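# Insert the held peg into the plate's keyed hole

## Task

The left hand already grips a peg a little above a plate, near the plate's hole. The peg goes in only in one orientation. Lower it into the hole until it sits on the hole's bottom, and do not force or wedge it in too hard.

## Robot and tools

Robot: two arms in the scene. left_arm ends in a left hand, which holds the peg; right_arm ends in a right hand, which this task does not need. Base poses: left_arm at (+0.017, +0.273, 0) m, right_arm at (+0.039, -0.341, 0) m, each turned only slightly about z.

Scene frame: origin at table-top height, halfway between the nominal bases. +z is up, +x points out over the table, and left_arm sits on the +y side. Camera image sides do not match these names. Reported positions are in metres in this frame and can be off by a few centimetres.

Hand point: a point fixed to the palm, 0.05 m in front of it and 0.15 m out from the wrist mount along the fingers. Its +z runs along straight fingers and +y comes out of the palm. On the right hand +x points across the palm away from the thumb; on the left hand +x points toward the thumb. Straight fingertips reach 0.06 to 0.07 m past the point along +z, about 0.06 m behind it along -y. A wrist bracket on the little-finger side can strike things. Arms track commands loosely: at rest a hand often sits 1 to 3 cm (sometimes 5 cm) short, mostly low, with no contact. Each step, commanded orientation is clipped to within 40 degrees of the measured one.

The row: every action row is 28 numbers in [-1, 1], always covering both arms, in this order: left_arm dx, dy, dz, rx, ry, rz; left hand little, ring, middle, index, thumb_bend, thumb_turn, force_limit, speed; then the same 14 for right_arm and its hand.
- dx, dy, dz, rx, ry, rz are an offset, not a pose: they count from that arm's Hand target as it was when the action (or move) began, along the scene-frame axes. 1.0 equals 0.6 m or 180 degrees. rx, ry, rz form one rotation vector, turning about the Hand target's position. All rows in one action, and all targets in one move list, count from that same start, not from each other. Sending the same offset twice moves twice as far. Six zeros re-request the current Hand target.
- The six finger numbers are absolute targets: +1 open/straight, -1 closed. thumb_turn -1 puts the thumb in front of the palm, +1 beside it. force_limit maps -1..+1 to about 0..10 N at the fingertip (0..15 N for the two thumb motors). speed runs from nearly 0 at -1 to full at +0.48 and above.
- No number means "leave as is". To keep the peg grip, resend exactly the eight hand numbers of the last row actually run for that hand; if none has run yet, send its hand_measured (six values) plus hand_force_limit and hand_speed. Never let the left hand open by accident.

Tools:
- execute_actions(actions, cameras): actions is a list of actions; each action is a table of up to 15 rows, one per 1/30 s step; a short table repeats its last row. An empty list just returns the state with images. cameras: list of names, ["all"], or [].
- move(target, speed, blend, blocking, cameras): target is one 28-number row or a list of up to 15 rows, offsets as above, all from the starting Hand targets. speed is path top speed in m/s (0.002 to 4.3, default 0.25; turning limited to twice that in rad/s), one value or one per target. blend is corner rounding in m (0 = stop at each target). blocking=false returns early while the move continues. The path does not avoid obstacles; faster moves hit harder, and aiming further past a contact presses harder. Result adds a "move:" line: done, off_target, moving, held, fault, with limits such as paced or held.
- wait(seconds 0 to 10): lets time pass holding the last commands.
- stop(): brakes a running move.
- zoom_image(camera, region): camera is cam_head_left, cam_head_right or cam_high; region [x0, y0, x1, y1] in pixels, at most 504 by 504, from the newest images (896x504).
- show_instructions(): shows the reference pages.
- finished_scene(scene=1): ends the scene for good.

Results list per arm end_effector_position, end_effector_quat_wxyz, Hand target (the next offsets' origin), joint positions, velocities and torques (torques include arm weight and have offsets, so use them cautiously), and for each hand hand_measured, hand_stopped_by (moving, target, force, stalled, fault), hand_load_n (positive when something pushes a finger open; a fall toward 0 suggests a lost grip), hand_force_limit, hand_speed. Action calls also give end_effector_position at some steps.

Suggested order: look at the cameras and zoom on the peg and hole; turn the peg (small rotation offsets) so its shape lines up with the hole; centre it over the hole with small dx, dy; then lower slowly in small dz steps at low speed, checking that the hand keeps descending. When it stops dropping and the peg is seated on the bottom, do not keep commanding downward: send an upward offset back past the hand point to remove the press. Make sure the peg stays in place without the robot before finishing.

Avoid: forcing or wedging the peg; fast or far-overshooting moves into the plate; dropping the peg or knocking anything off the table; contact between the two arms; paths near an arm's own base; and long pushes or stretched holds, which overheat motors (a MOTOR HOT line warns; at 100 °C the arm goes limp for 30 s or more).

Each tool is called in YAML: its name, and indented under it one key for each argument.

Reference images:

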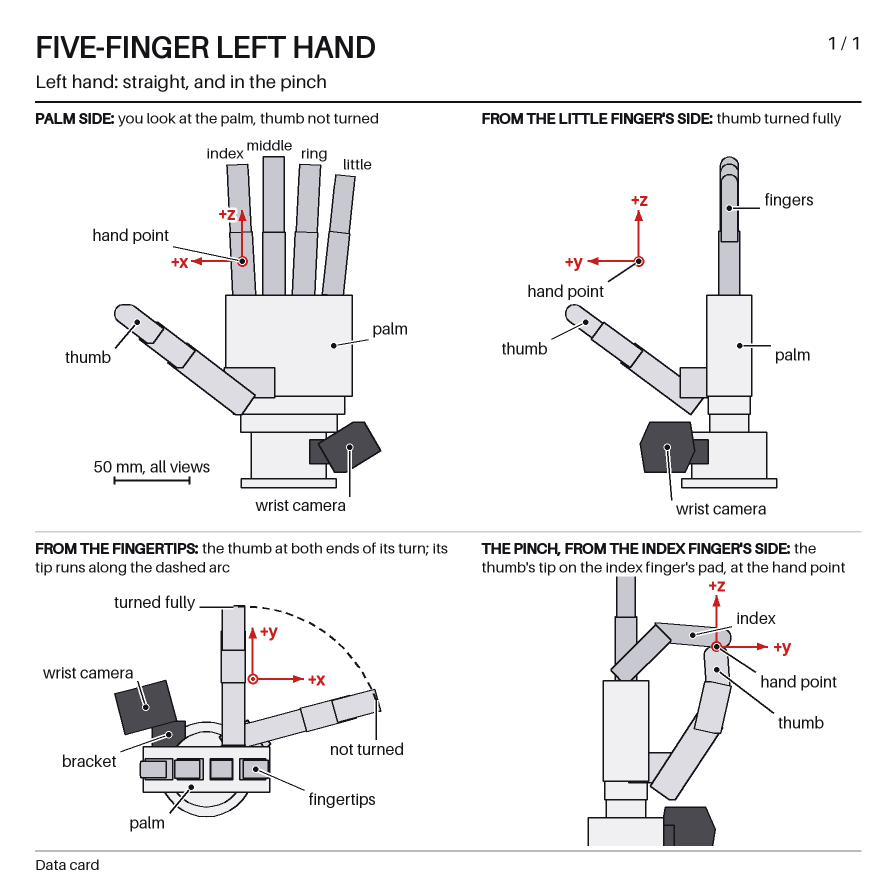

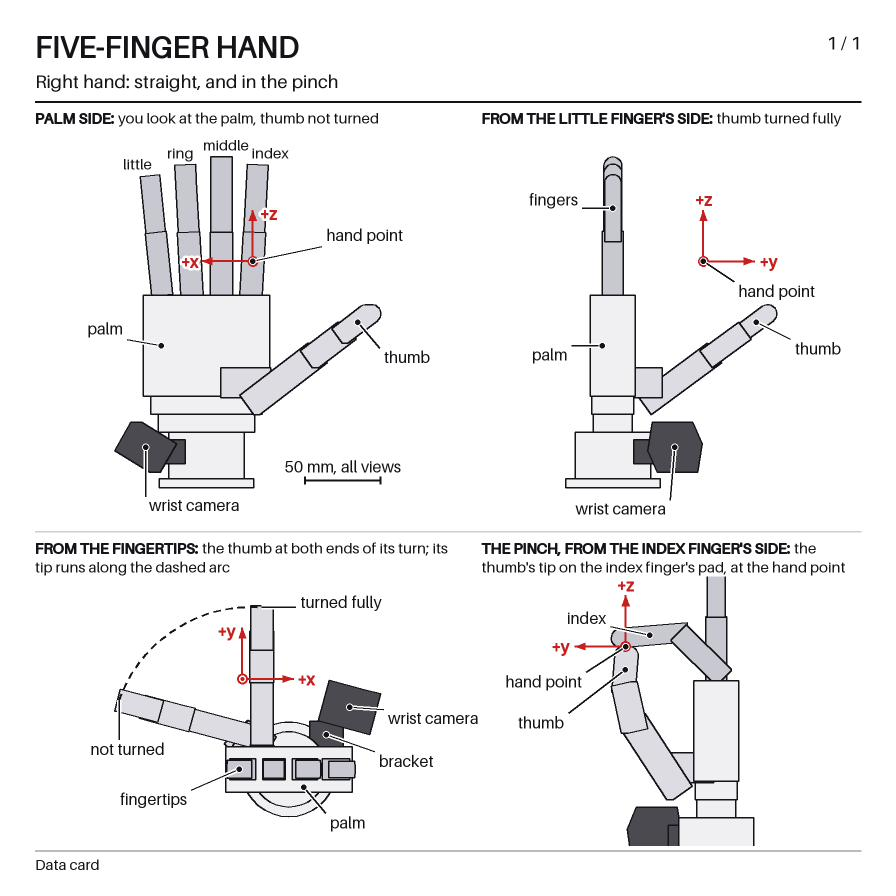

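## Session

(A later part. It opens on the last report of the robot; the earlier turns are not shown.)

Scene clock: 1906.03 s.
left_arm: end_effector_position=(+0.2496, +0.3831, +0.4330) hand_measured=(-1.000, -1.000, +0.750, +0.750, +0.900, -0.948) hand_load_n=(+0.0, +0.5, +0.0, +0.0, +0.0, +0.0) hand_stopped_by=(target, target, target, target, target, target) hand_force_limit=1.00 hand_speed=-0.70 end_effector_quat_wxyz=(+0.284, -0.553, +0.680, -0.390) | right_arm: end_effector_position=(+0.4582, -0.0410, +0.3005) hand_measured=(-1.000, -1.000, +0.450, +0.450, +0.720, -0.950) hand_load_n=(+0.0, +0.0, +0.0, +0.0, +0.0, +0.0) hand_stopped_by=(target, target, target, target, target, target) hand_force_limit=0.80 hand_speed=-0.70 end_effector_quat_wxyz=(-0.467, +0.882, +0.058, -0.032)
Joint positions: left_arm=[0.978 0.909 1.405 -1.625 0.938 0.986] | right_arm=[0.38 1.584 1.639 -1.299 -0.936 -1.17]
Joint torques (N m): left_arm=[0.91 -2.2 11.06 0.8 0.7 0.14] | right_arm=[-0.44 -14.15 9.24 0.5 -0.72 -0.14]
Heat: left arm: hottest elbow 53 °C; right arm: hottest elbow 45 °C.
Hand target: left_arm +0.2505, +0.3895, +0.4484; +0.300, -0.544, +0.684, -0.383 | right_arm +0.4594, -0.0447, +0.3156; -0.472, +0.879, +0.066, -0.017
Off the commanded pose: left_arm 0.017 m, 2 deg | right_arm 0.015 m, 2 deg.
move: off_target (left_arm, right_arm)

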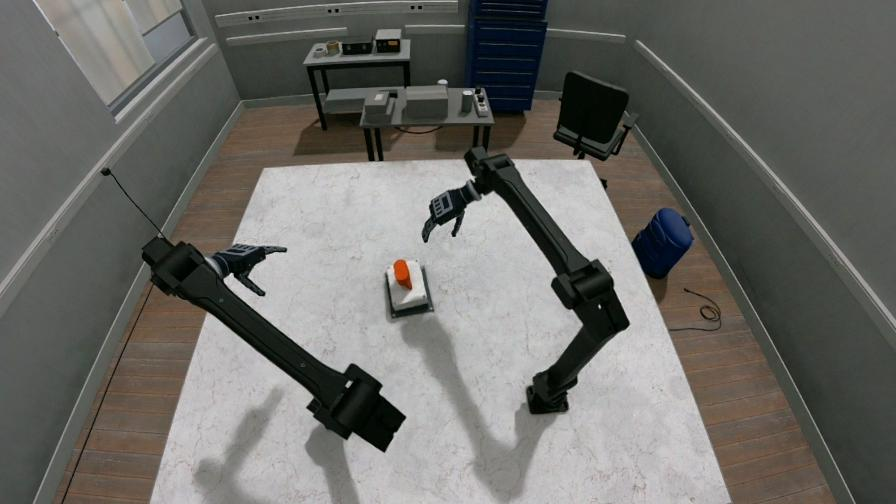

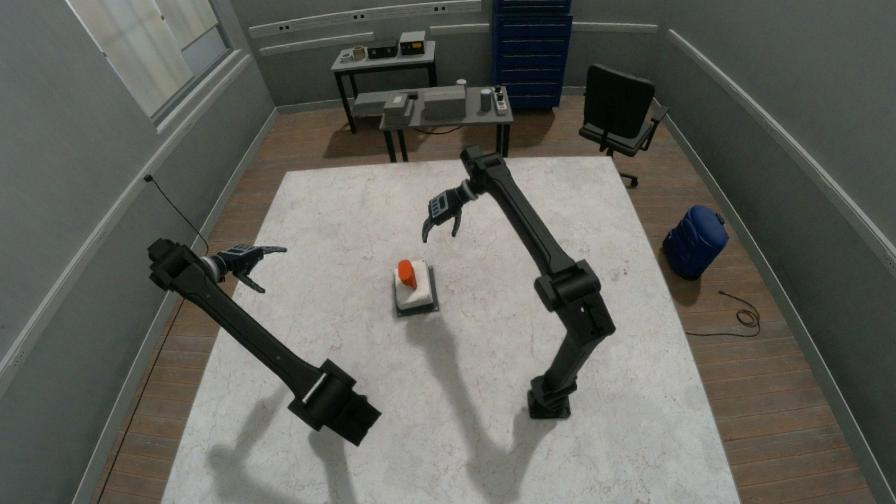

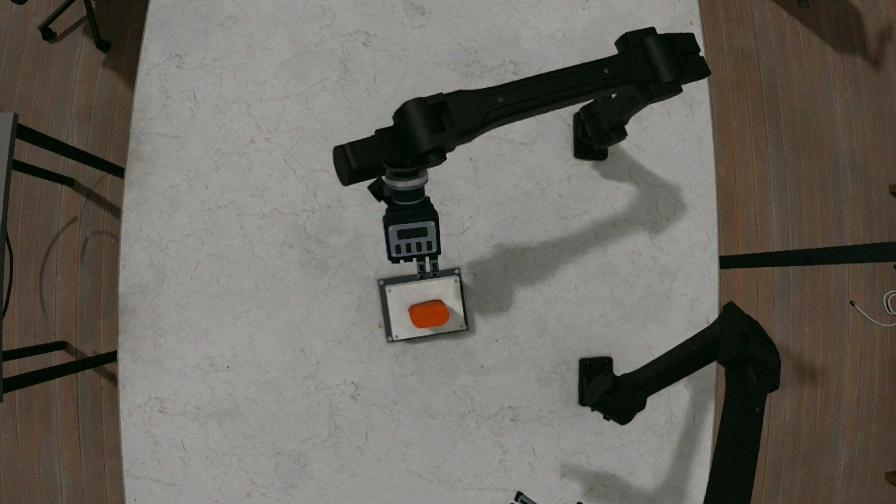

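move:
  target:
    - [0,0,0,0,0,0,-1,-1,0.75,0.75,0.9,-0.948,1.0,-0.7,-0.0273,0.21,-0.08,0,0,0.01,-1,-1,0.45,0.45,0.72,-0.95,0.8,-0.7]
    - [0,0,0,0,0,0,-1,-1,0.75,0.75,0.9,-0.948,1.0,-0.7,-0.0273,0.2372,-0.20,0,0,0.01,-1,-1,0.45,0.45,0.72,-0.95,0.8,-0.7]
  speed: [0.15,0.08]
  cameras: ["all"]

zoom_image:
  camera: "cam_head_left"
  region: [380, 236, 440, 296]

zoom_image:
  camera: "cam_head_right"
  region: [384, 236, 444, 296]

zoom_image:
  camera: "cam_high"
  region: [386, 268, 466, 348]

Scene clock: 1943.37 s.
left_arm: end_effector_position=(+0.2496, +0.3831, +0.4330) hand_measured=(-1.000, -1.000, +0.750, +0.750, +0.900, -0.948) hand_load_n=(+0.0, +0.0, +0.0, +0.0, +0.0, -0.5) hand_stopped_by=(target, target, target, target, target, target) hand_force_limit=1.00 hand_speed=-0.70 end_effector_quat_wxyz=(+0.284, -0.553, +0.680, -0.390) | right_arm: end_effector_position=(+0.4443, +0.0880, +0.1986) hand_measured=(-1.000, -1.000, +0.450, +0.450, +0.720, -0.950) hand_load_n=(+0.0, +0.0, +0.0, +0.0, +0.0, +0.0) hand_stopped_by=(target, target, target, target, target, target) hand_force_limit=0.80 hand_speed=-0.70 end_effector_quat_wxyz=(-0.471, +0.879, +0.077, -0.023)
Joint positions: left_arm=[0.978 0.909 1.405 -1.625 0.938 0.986] | right_arm=[0.612 1.681 1.469 -0.77 -0.839 -0.878]
Joint torques (N m): left_arm=[0.91 -2.14 11.04 0.8 0.7 0.14] | right_arm=[1.26 -13.27 8.73 1.96 -0.39 0.11]
Heat: left arm: hottest elbow 54 °C; right arm: hottest elbow 43 °C.
Hand target: left_arm +0.2505, +0.3895, +0.4484; +0.300, -0.544, +0.684, -0.383 | right_arm +0.4429, +0.0977, +0.1954; -0.472, +0.878, +0.080, -0.025
Off the commanded pose: left_arm 0.017 m, 2 deg | right_arm 0.010 m, 0 deg.
move: off_target (left_arm)

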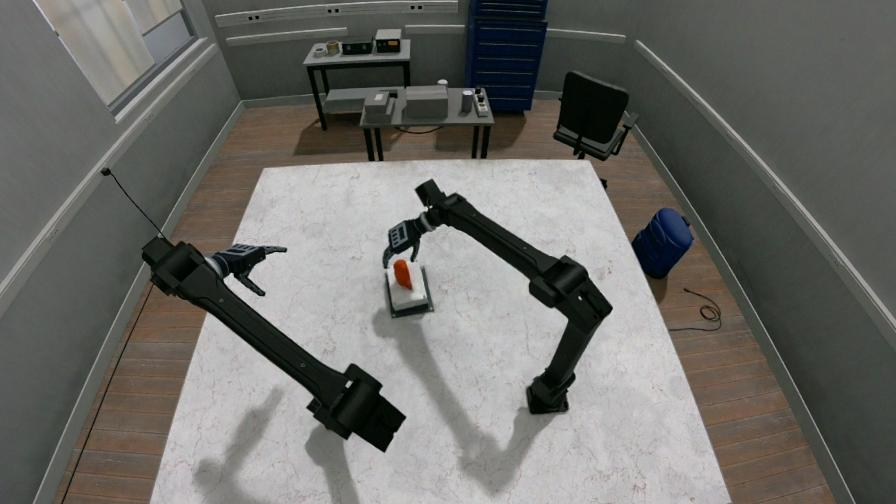

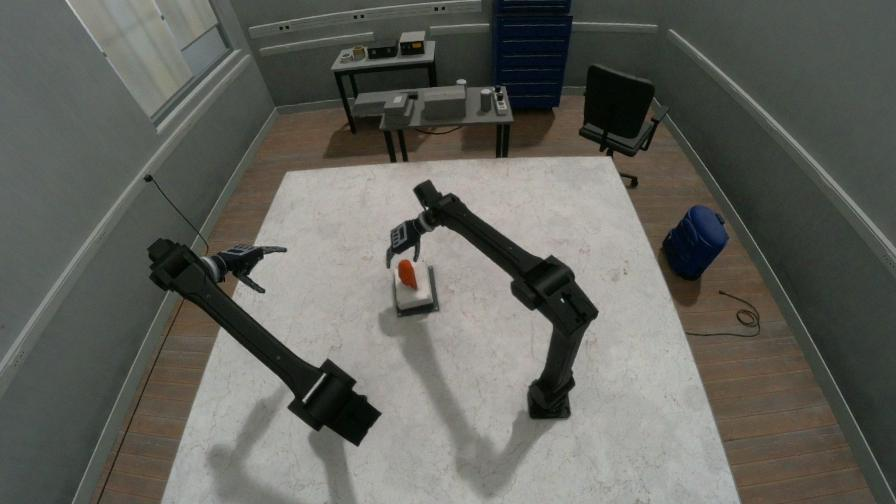

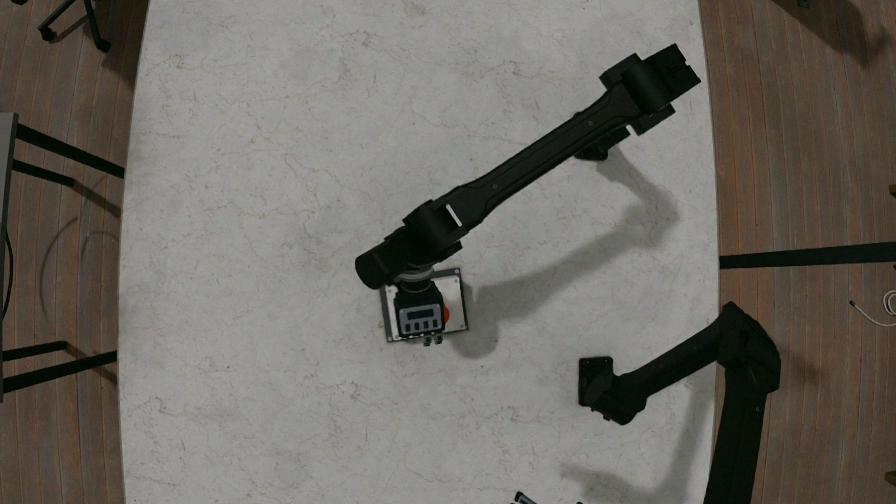

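Scaled by 8.400 from the camera's 896x504 image, which has a finer 1280x720 frame.

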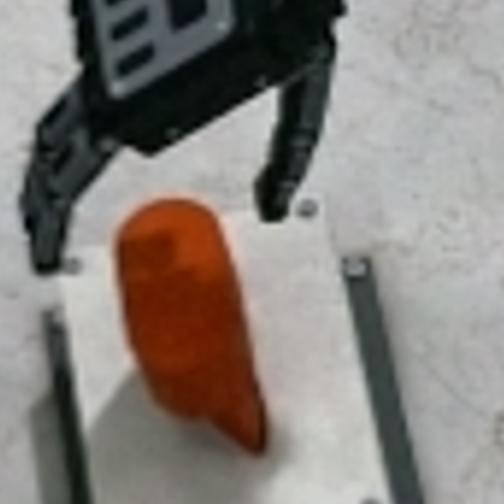

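Scaled by 8.400 from the camera's 896x504 image, which has a finer 1280x720 frame.

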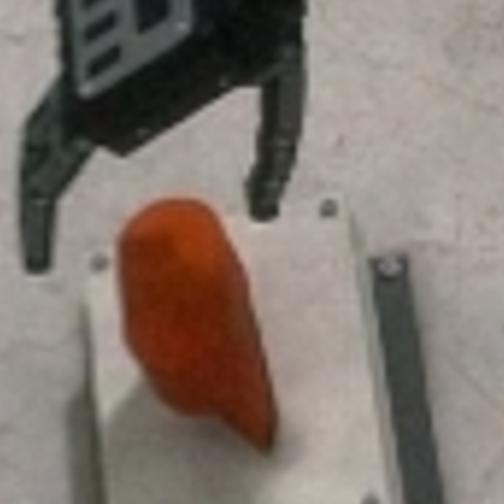

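Scaled by 6.300 from the camera's 896x504 image, which has a finer 1280x720 frame.

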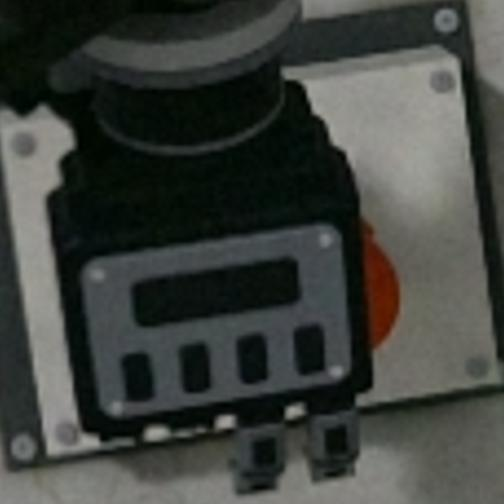

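move:
  target: [0,0,0,0,0,0,-1,-1,0.75,0.75,0.9,-0.948,1.0,-0.7,0.0,-0.005,-0.068,0,0,-0.003,-1,-1,0.45,0.45,0.72,-0.95,0.8,-0.7]
  speed: 0.05
  cameras: ["all"]

zoom_image:
  camera: "cam_head_left"
  region: [380, 236, 440, 296]

zoom_image:
  camera: "cam_head_right"
  region: [384, 236, 444, 296]

zoom_image:
  camera: "cam_high"
  region: [386, 268, 466, 348]

Scene clock: 1949.30 s.
left_arm: end_effector_position=(+0.2496, +0.3831, +0.4330) hand_measured=(-1.000, -1.000, +0.750, +0.750, +0.900, -0.948) hand_load_n=(+0.0, +0.0, +0.0, +0.0, +0.0, -0.5) hand_stopped_by=(target, target, target, target, target, target) hand_force_limit=1.00 hand_speed=-0.70 end_effector_quat_wxyz=(+0.284, -0.553, +0.680, -0.390) | right_arm: end_effector_position=(+0.4431, +0.0869, +0.1593) hand_measured=(-1.000, -1.000, +0.450, +0.450, +0.720, -0.950) hand_load_n=(+0.0, +0.0, +0.0, +0.0, +0.0, +0.0) hand_stopped_by=(target, target, target, target, target, target) hand_force_limit=0.80 hand_speed=-0.70 end_effector_quat_wxyz=(-0.471, +0.879, +0.075, -0.020)
Joint positions: left_arm=[0.978 0.909 1.405 -1.625 0.938 0.986] | right_arm=[0.612 1.699 1.385 -0.66 -0.836 -0.871]
Joint torques (N m): left_arm=[0.91 -2.14 11.04 0.8 0.7 0.14] | right_arm=[0.97 -13.1 8.51 2.06 -0.38 0.08]
Heat: left arm: hottest elbow 54 °C; right arm: hottest elbow 43 °C.
Hand target: left_arm +0.2505, +0.3895, +0.4484; +0.300, -0.544, +0.684, -0.383 | right_arm +0.4430, +0.0947, +0.1546; -0.472, +0.878, +0.076, -0.022
Off the commanded pose: left_arm 0.017 m, 2 deg | right_arm 0.009 m, 0 deg.
move: off_target (left_arm)

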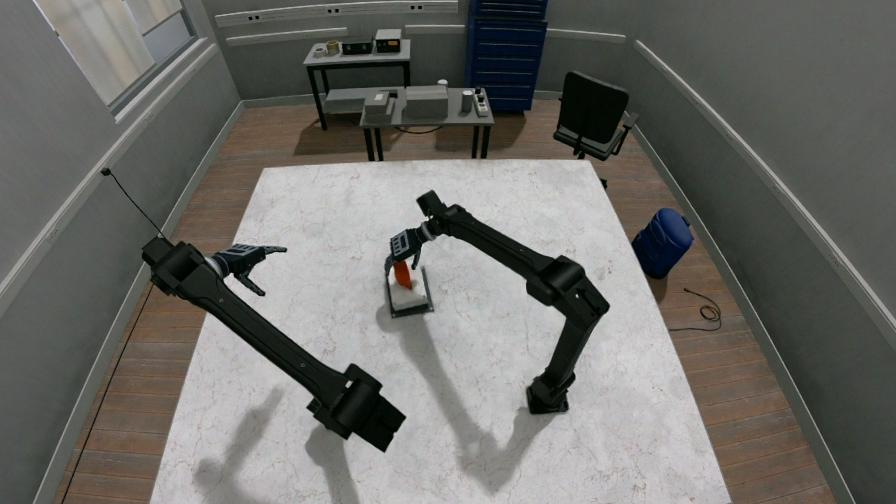

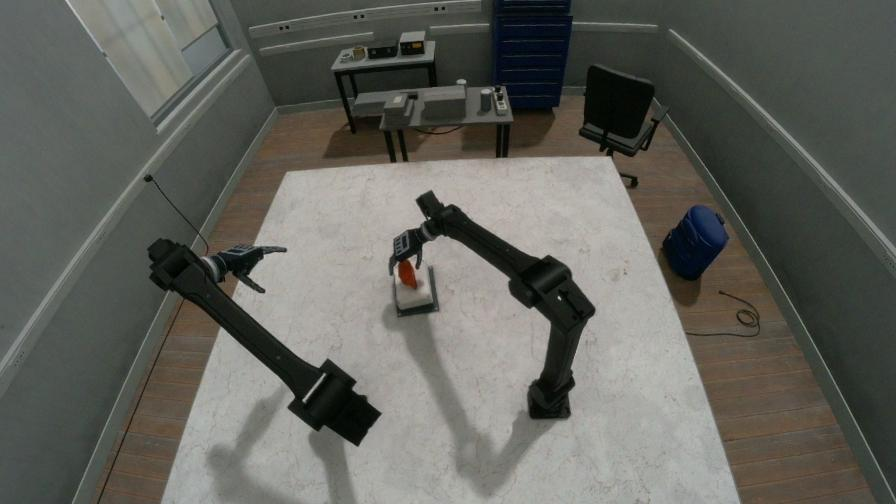

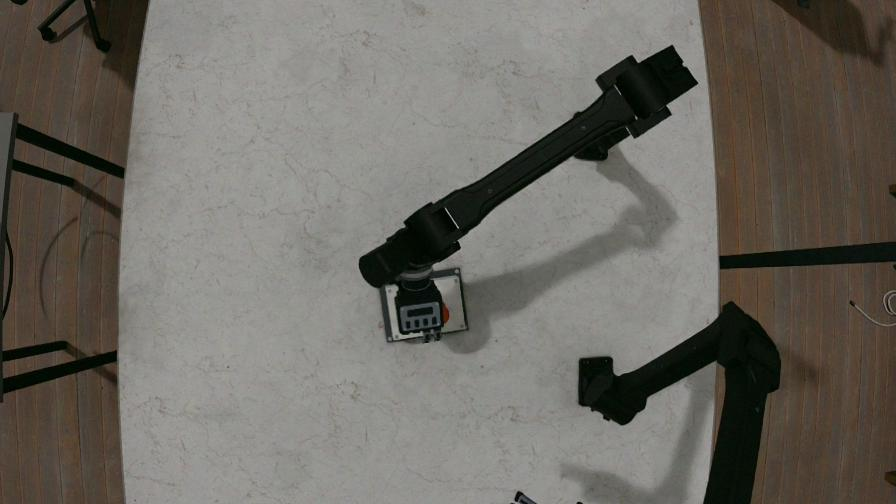

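Scaled by 8.400 from the camera's 896x504 image, which has a finer 1280x720 frame.

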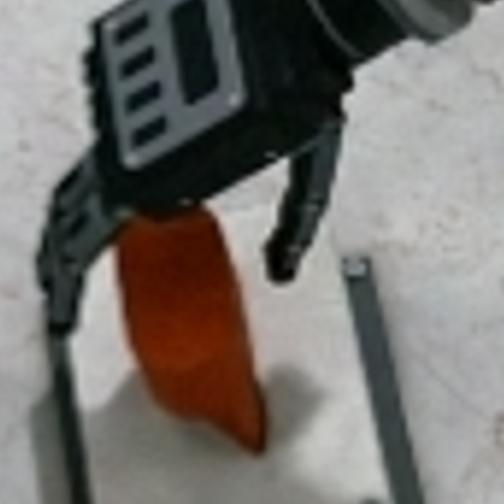

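Scaled by 8.400 from the camera's 896x504 image, which has a finer 1280x720 frame.

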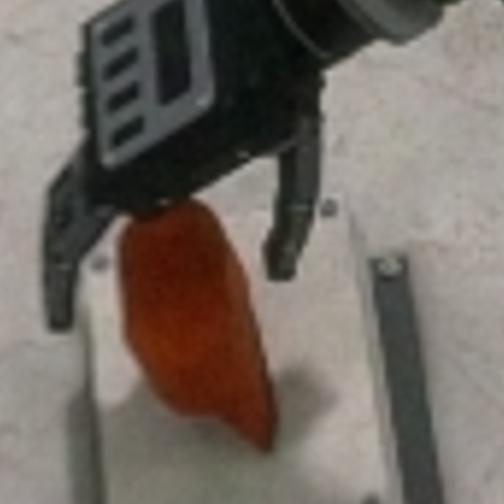

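Scaled by 6.300 from the camera's 896x504 image, which has a finer 1280x720 frame.

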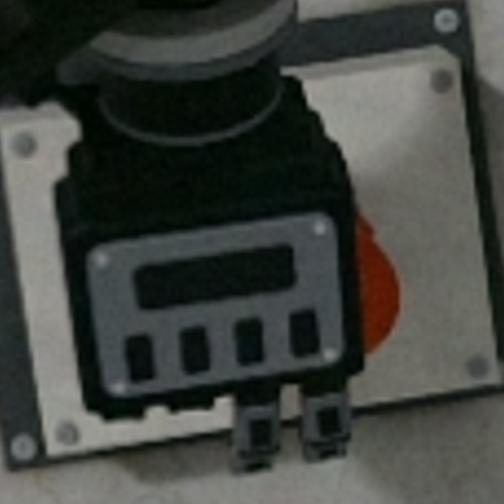

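move:
  target:
    - [0,0,0,0,0,0,-1,-1,0.75,0.75,0.9,-0.948,1.0,-0.7,0,0,0,0,0,0,-1,-1,0.32,0.32,0.58,-0.95,0.0,-0.8]
    - [0,0,0,0,0,0,-1,-1,0.75,0.75,0.9,-0.948,1.0,-0.7,0.0067,-0.044,-0.003,0,0,0,-1,-1,0.32,0.32,0.58,-0.95,0.0,-0.8]
  speed: 0.03
  cameras: ["all"]

zoom_image:
  camera: "cam_head_left"
  region: [380, 236, 440, 296]

zoom_image:
  camera: "cam_high"
  region: [386, 268, 466, 348]

Scene clock: 1958.33 s.
left_arm: end_effector_position=(+0.2496, +0.3831, +0.4330) hand_measured=(-1.000, -1.000, +0.750, +0.750, +0.900, -0.948) hand_load_n=(+0.0, +0.0, +0.0, -0.5, +0.0, +0.0) hand_stopped_by=(target, target, target, target, target, target) hand_force_limit=1.00 hand_speed=-0.70 end_effector_quat_wxyz=(+0.284, -0.553, +0.680, -0.390) | right_arm: end_effector_position=(+0.4402, +0.0754, +0.1488) hand_measured=(-1.000, -1.000, +0.320, +0.320, +0.580, -0.950) hand_load_n=(+0.0, +0.0, +0.0, +0.5, +0.0, +0.0) hand_stopped_by=(target, target, target, target, target, target) hand_force_limit=0.00 hand_speed=-0.80 end_effector_quat_wxyz=(-0.471, +0.878, +0.076, -0.029)
Joint positions: left_arm=[0.978 0.909 1.405 -1.625 0.938 0.986] | right_arm=[0.595 1.699 1.359 -0.669 -0.856 -0.902]
Joint torques (N m): left_arm=[0.91 -2.2 11.04 0.8 0.7 0.14] | right_arm=[-1.2 -14.74 8.27 0.81 -0.53 -0.15]
Heat: left arm: hottest elbow 54 °C; right arm: hottest elbow 43 °C.
Hand target: left_arm +0.2505, +0.3895, +0.4484; +0.300, -0.544, +0.684, -0.383 | right_arm +0.4471, +0.0683, +0.1529; -0.472, +0.878, +0.076, -0.022
Off the commanded pose: left_arm 0.017 m, 2 deg | right_arm 0.011 m, 1 deg.
move: off_target (left_arm, right_arm)

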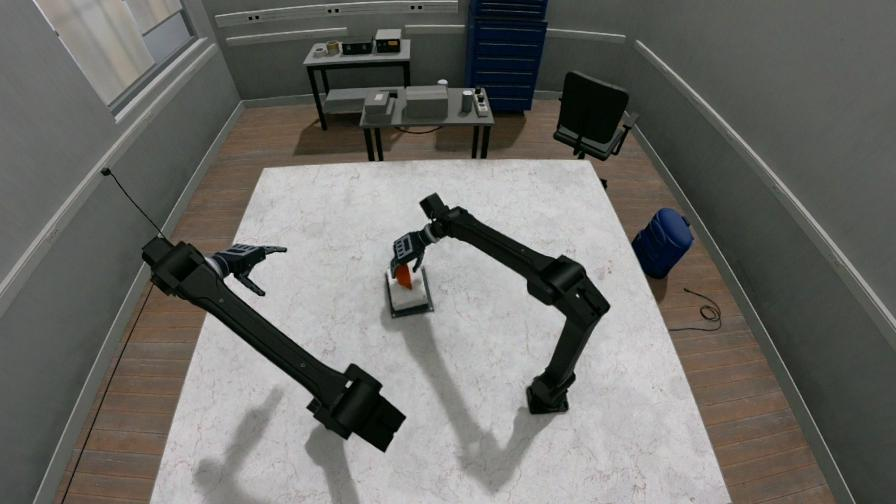

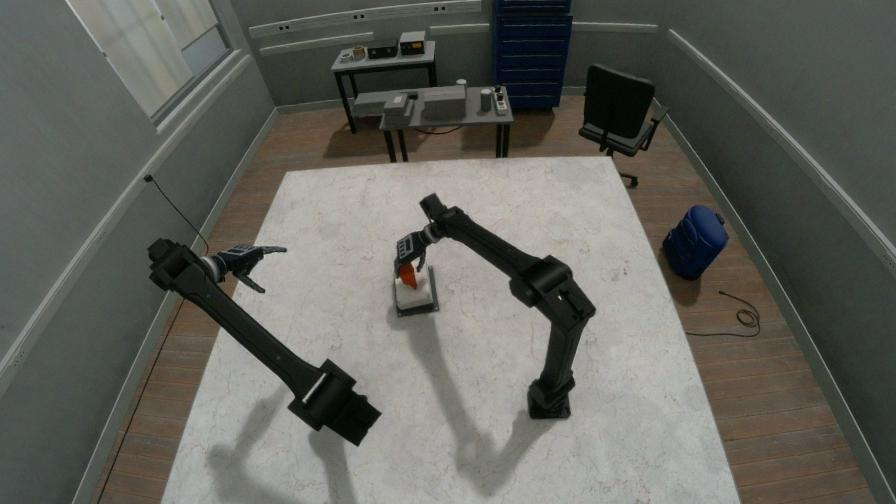

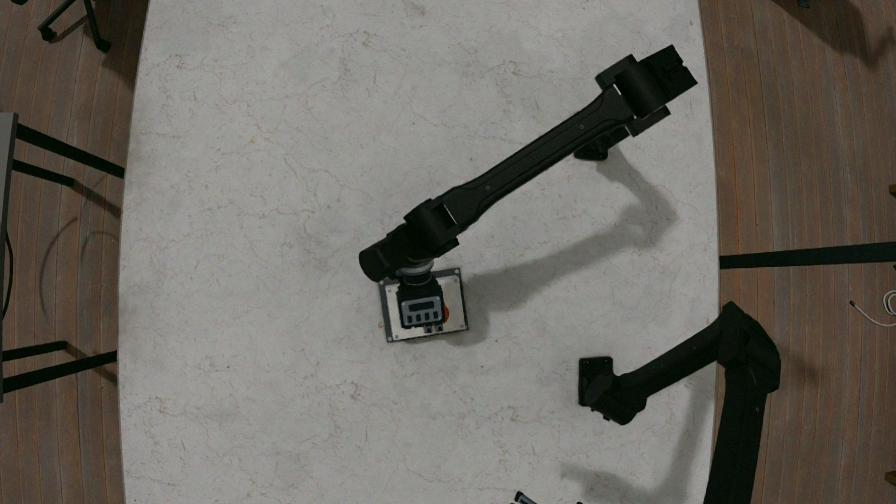

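Scaled by 8.400 from the camera's 896x504 image, which has a finer 1280x720 frame.

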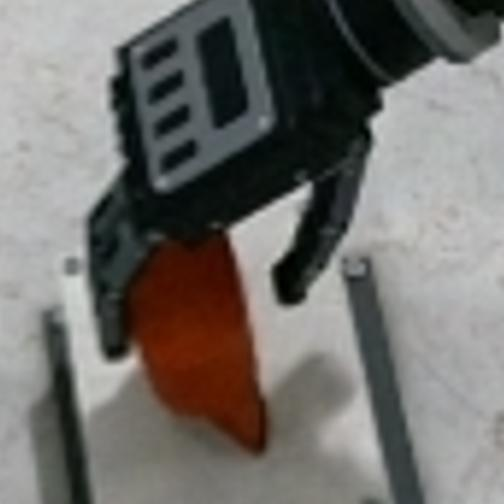

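Scaled by 6.300 from the camera's 896x504 image, which has a finer 1280x720 frame.

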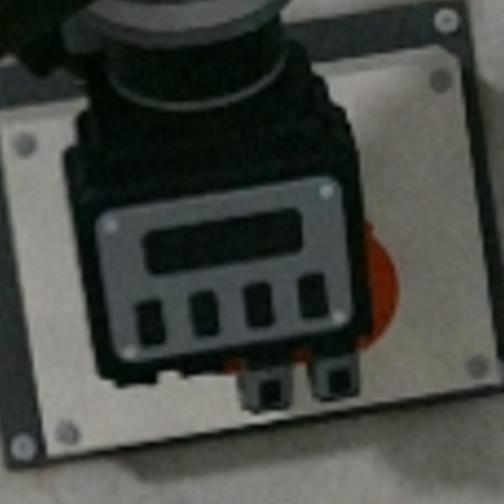

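move:
  target: [0,0,0,0,0,0,-1,-1,0.75,0.75,0.9,-0.948,1.0,-0.7,0,0,0,0,0,0,-1,-1,0.19,0.19,0.50,-0.95,0.0,-0.9]
  speed: 0.03
  cameras: ["all"]

zoom_image:
  camera: "cam_head_left"
  region: [380, 236, 440, 296]

zoom_image:
  camera: "cam_high"
  region: [386, 268, 466, 348]

Scene clock: 1963.67 s.
left_arm: end_effector_position=(+0.2496, +0.3831, +0.4330) hand_measured=(-1.000, -1.000, +0.750, +0.750, +0.900, -0.948) hand_load_n=(+0.0, +0.0, +0.0, +0.0, +0.0, +0.0) hand_stopped_by=(target, target, target, target, target, target) hand_force_limit=1.00 hand_speed=-0.70 end_effector_quat_wxyz=(+0.284, -0.553, +0.680, -0.390) | right_arm: end_effector_position=(+0.4403, +0.0754, +0.1488) hand_measured=(-1.000, -1.000, +0.190, +0.190, +0.500, -0.950) hand_load_n=(+0.0, +0.0, +0.0, +0.0, +0.0, +0.0) hand_stopped_by=(target, target, target, target, target, target) hand_force_limit=0.00 hand_speed=-0.90 end_effector_quat_wxyz=(-0.471, +0.878, +0.077, -0.029)
Joint positions: left_arm=[0.978 0.909 1.405 -1.625 0.938 0.986] | right_arm=[0.595 1.699 1.359 -0.669 -0.857 -0.903]
Joint torques (N m): left_arm=[0.91 -2.14 11.06 0.8 0.71 0.13] | right_arm=[-1.14 -14.74 8.27 0.81 -0.53 -0.13]
Heat: left arm: hottest elbow 54 °C; right arm: hottest elbow 43 °C.
Hand target: left_arm +0.2505, +0.3895, +0.4484; +0.300, -0.544, +0.684, -0.383 | right_arm +0.4470, +0.0683, +0.1529; -0.472, +0.878, +0.076, -0.022
Off the commanded pose: left_arm 0.017 m, 2 deg | right_arm 0.011 m, 1 deg.
move: off_target (left_arm, right_arm)

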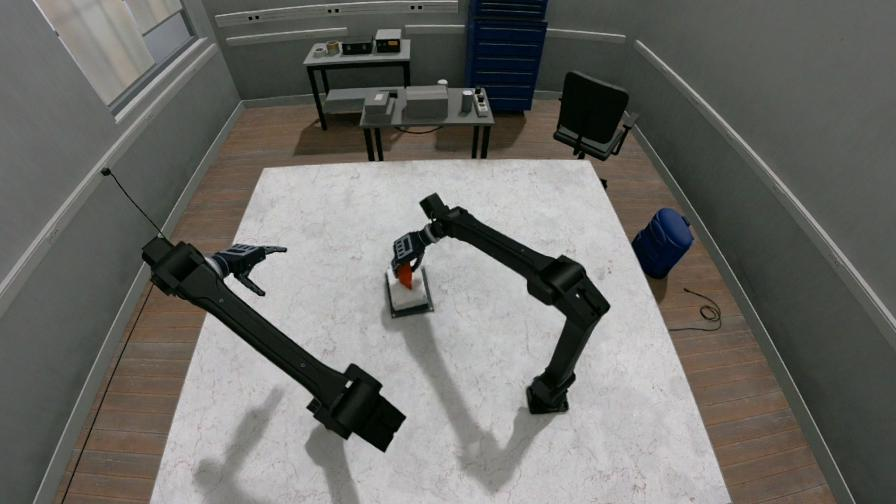

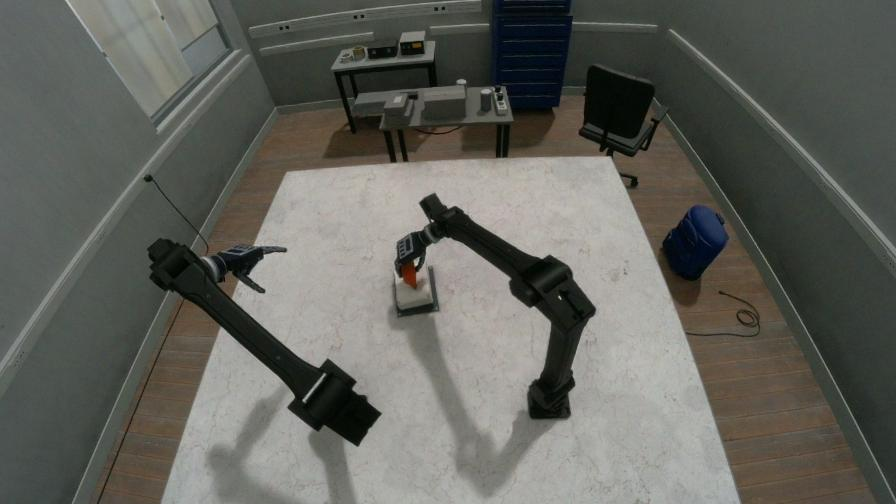

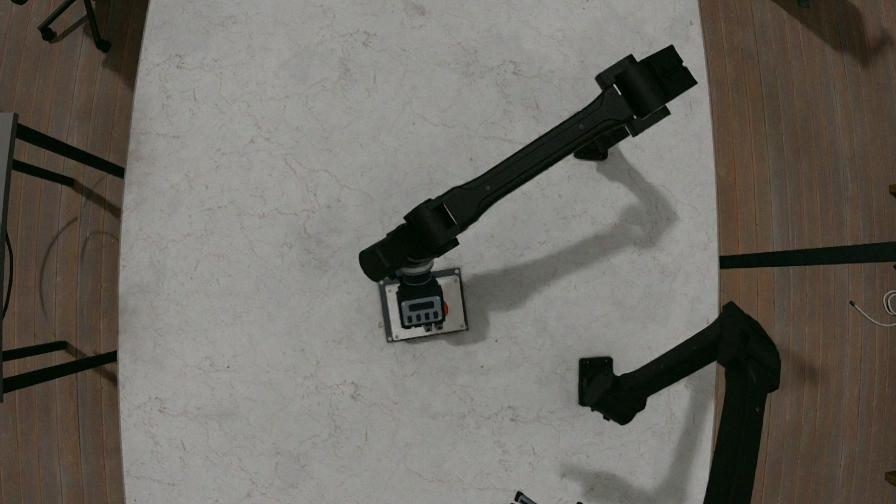

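Scaled by 8.400 from the camera's 896x504 image, which has a finer 1280x720 frame.

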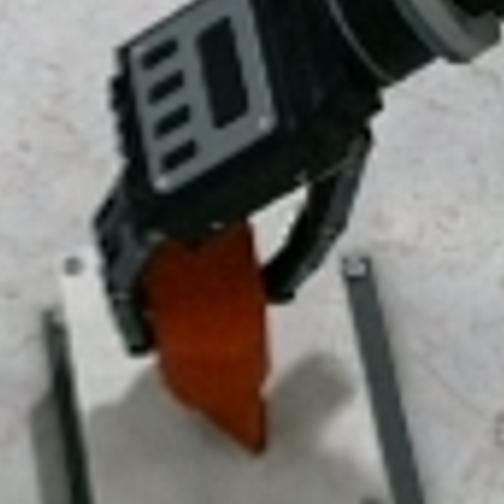

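Scaled by 6.300 from the camera's 896x504 image, which has a finer 1280x720 frame.

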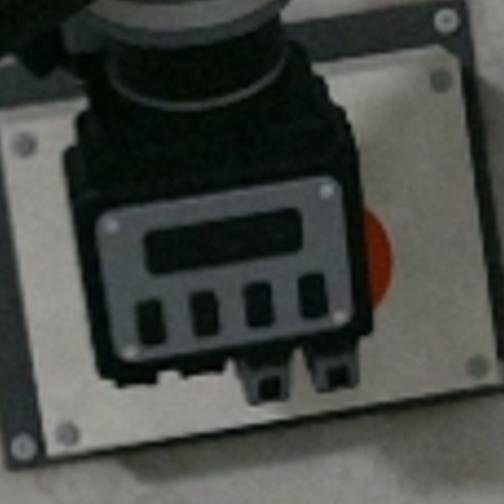

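move:
  target: [0,0,0,0,0,0,-1,-1,0.75,0.75,0.9,-0.948,1.0,-0.7,0.0,0.033,0,0,0,-0.012,-1,-1,0.19,0.19,0.50,-0.95,0.0,-0.9]
  speed: 0.04
  cameras: ["all"]

zoom_image:
  camera: "cam_head_left"
  region: [388, 252, 424, 296]

zoom_image:
  camera: "cam_head_right"
  region: [392, 252, 428, 296]

zoom_image:
  camera: "cam_high"
  region: [386, 268, 466, 348]

Scene clock: 1970.73 s.
left_arm: end_effector_position=(+0.2496, +0.3831, +0.4330) hand_measured=(-1.000, -1.000, +0.750, +0.750, +0.900, -0.948) hand_load_n=(+0.0, +0.0, +0.0, +0.0, +0.0, +0.5) hand_stopped_by=(target, target, target, target, target, target) hand_force_limit=1.00 hand_speed=-0.70 end_effector_quat_wxyz=(+0.284, -0.553, +0.680, -0.390) | right_arm: end_effector_position=(+0.4478, +0.0796, +0.1496) hand_measured=(-1.000, -1.000, +0.190, +0.190, +0.500, -0.950) hand_load_n=(+0.0, +0.0, +0.5, +0.0, +0.0, +0.0) hand_stopped_by=(target, target, target, target, target, target) hand_force_limit=0.00 hand_speed=-0.90 end_effector_quat_wxyz=(-0.469, +0.882, +0.055, -0.017)
Joint positions: left_arm=[0.978 0.909 1.405 -1.625 0.938 0.986] | right_arm=[0.599 1.699 1.359 -0.626 -0.822 -0.84]
Joint torques (N m): left_arm=[0.91 -2.2 11.06 0.8 0.7 0.14] | right_arm=[1.14 -14.21 8.49 2.06 -0.36 0.09]
Heat: left arm: hottest elbow 54 °C; right arm: hottest elbow 43 °C.
Hand target: left_arm +0.2505, +0.3895, +0.4484; +0.300, -0.544, +0.684, -0.383 | right_arm +0.4470, +0.0882, +0.1529; -0.472, +0.879, +0.059, -0.013
Off the commanded pose: left_arm 0.017 m, 2 deg | right_arm 0.009 m, 1 deg.
move: off_target (left_arm)

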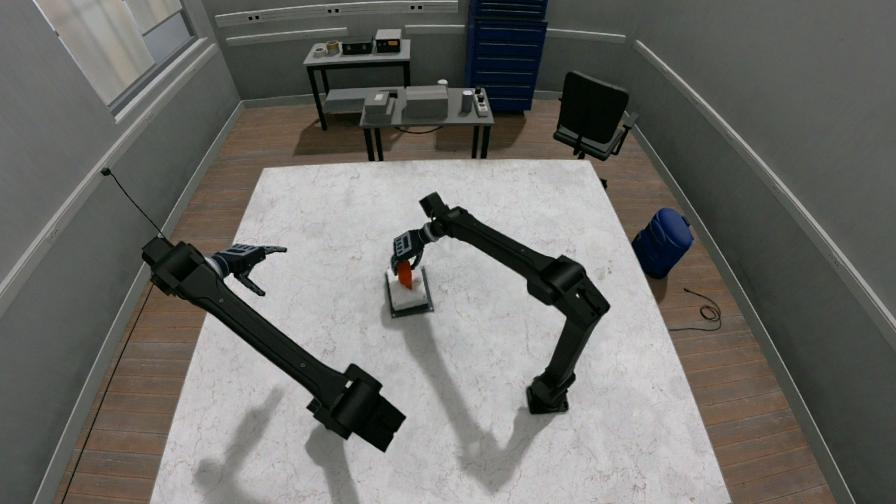

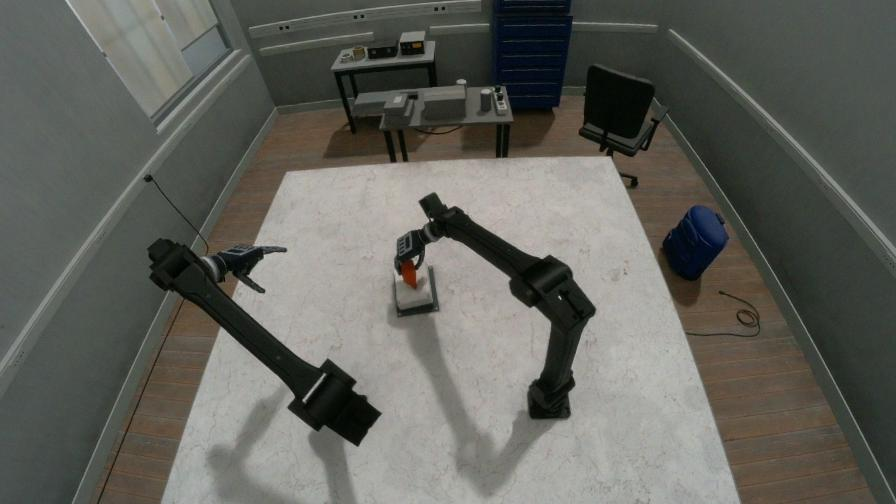

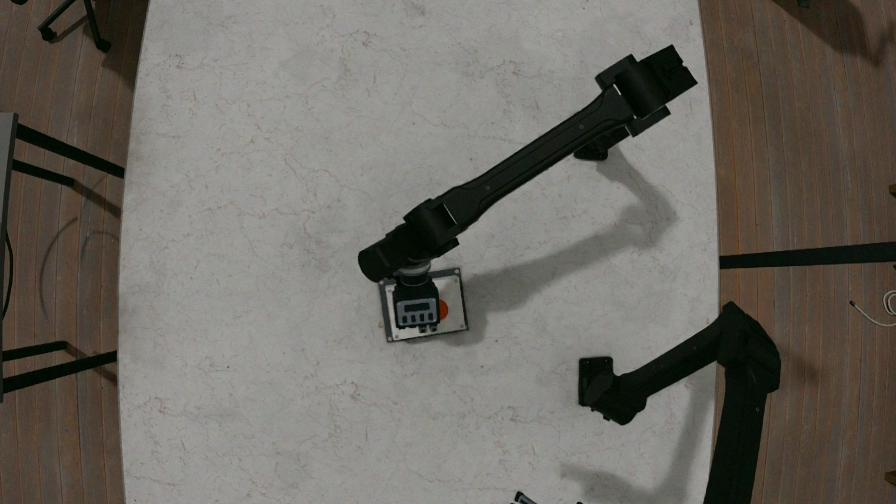

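Scaled by 11.455 from the camera's 896x504 image, which has a finer 1280x720 frame.

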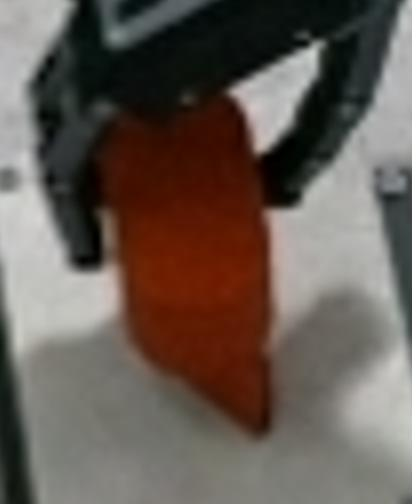

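Scaled by 11.455 from the camera's 896x504 image, which has a finer 1280x720 frame.

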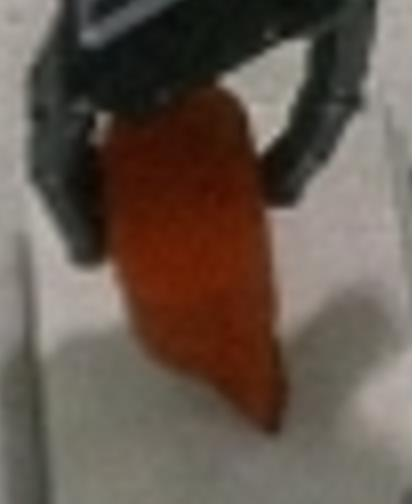

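Scaled by 6.300 from the camera's 896x504 image, which has a finer 1280x720 frame.

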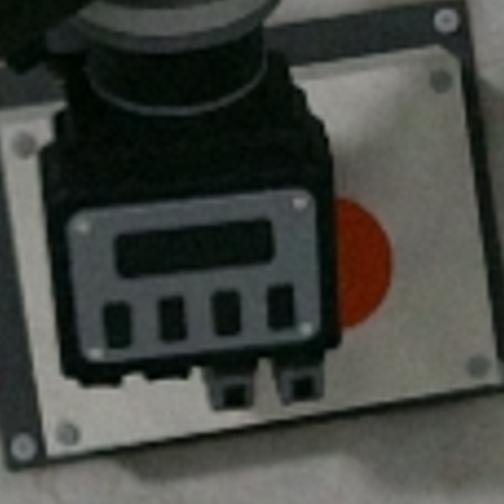

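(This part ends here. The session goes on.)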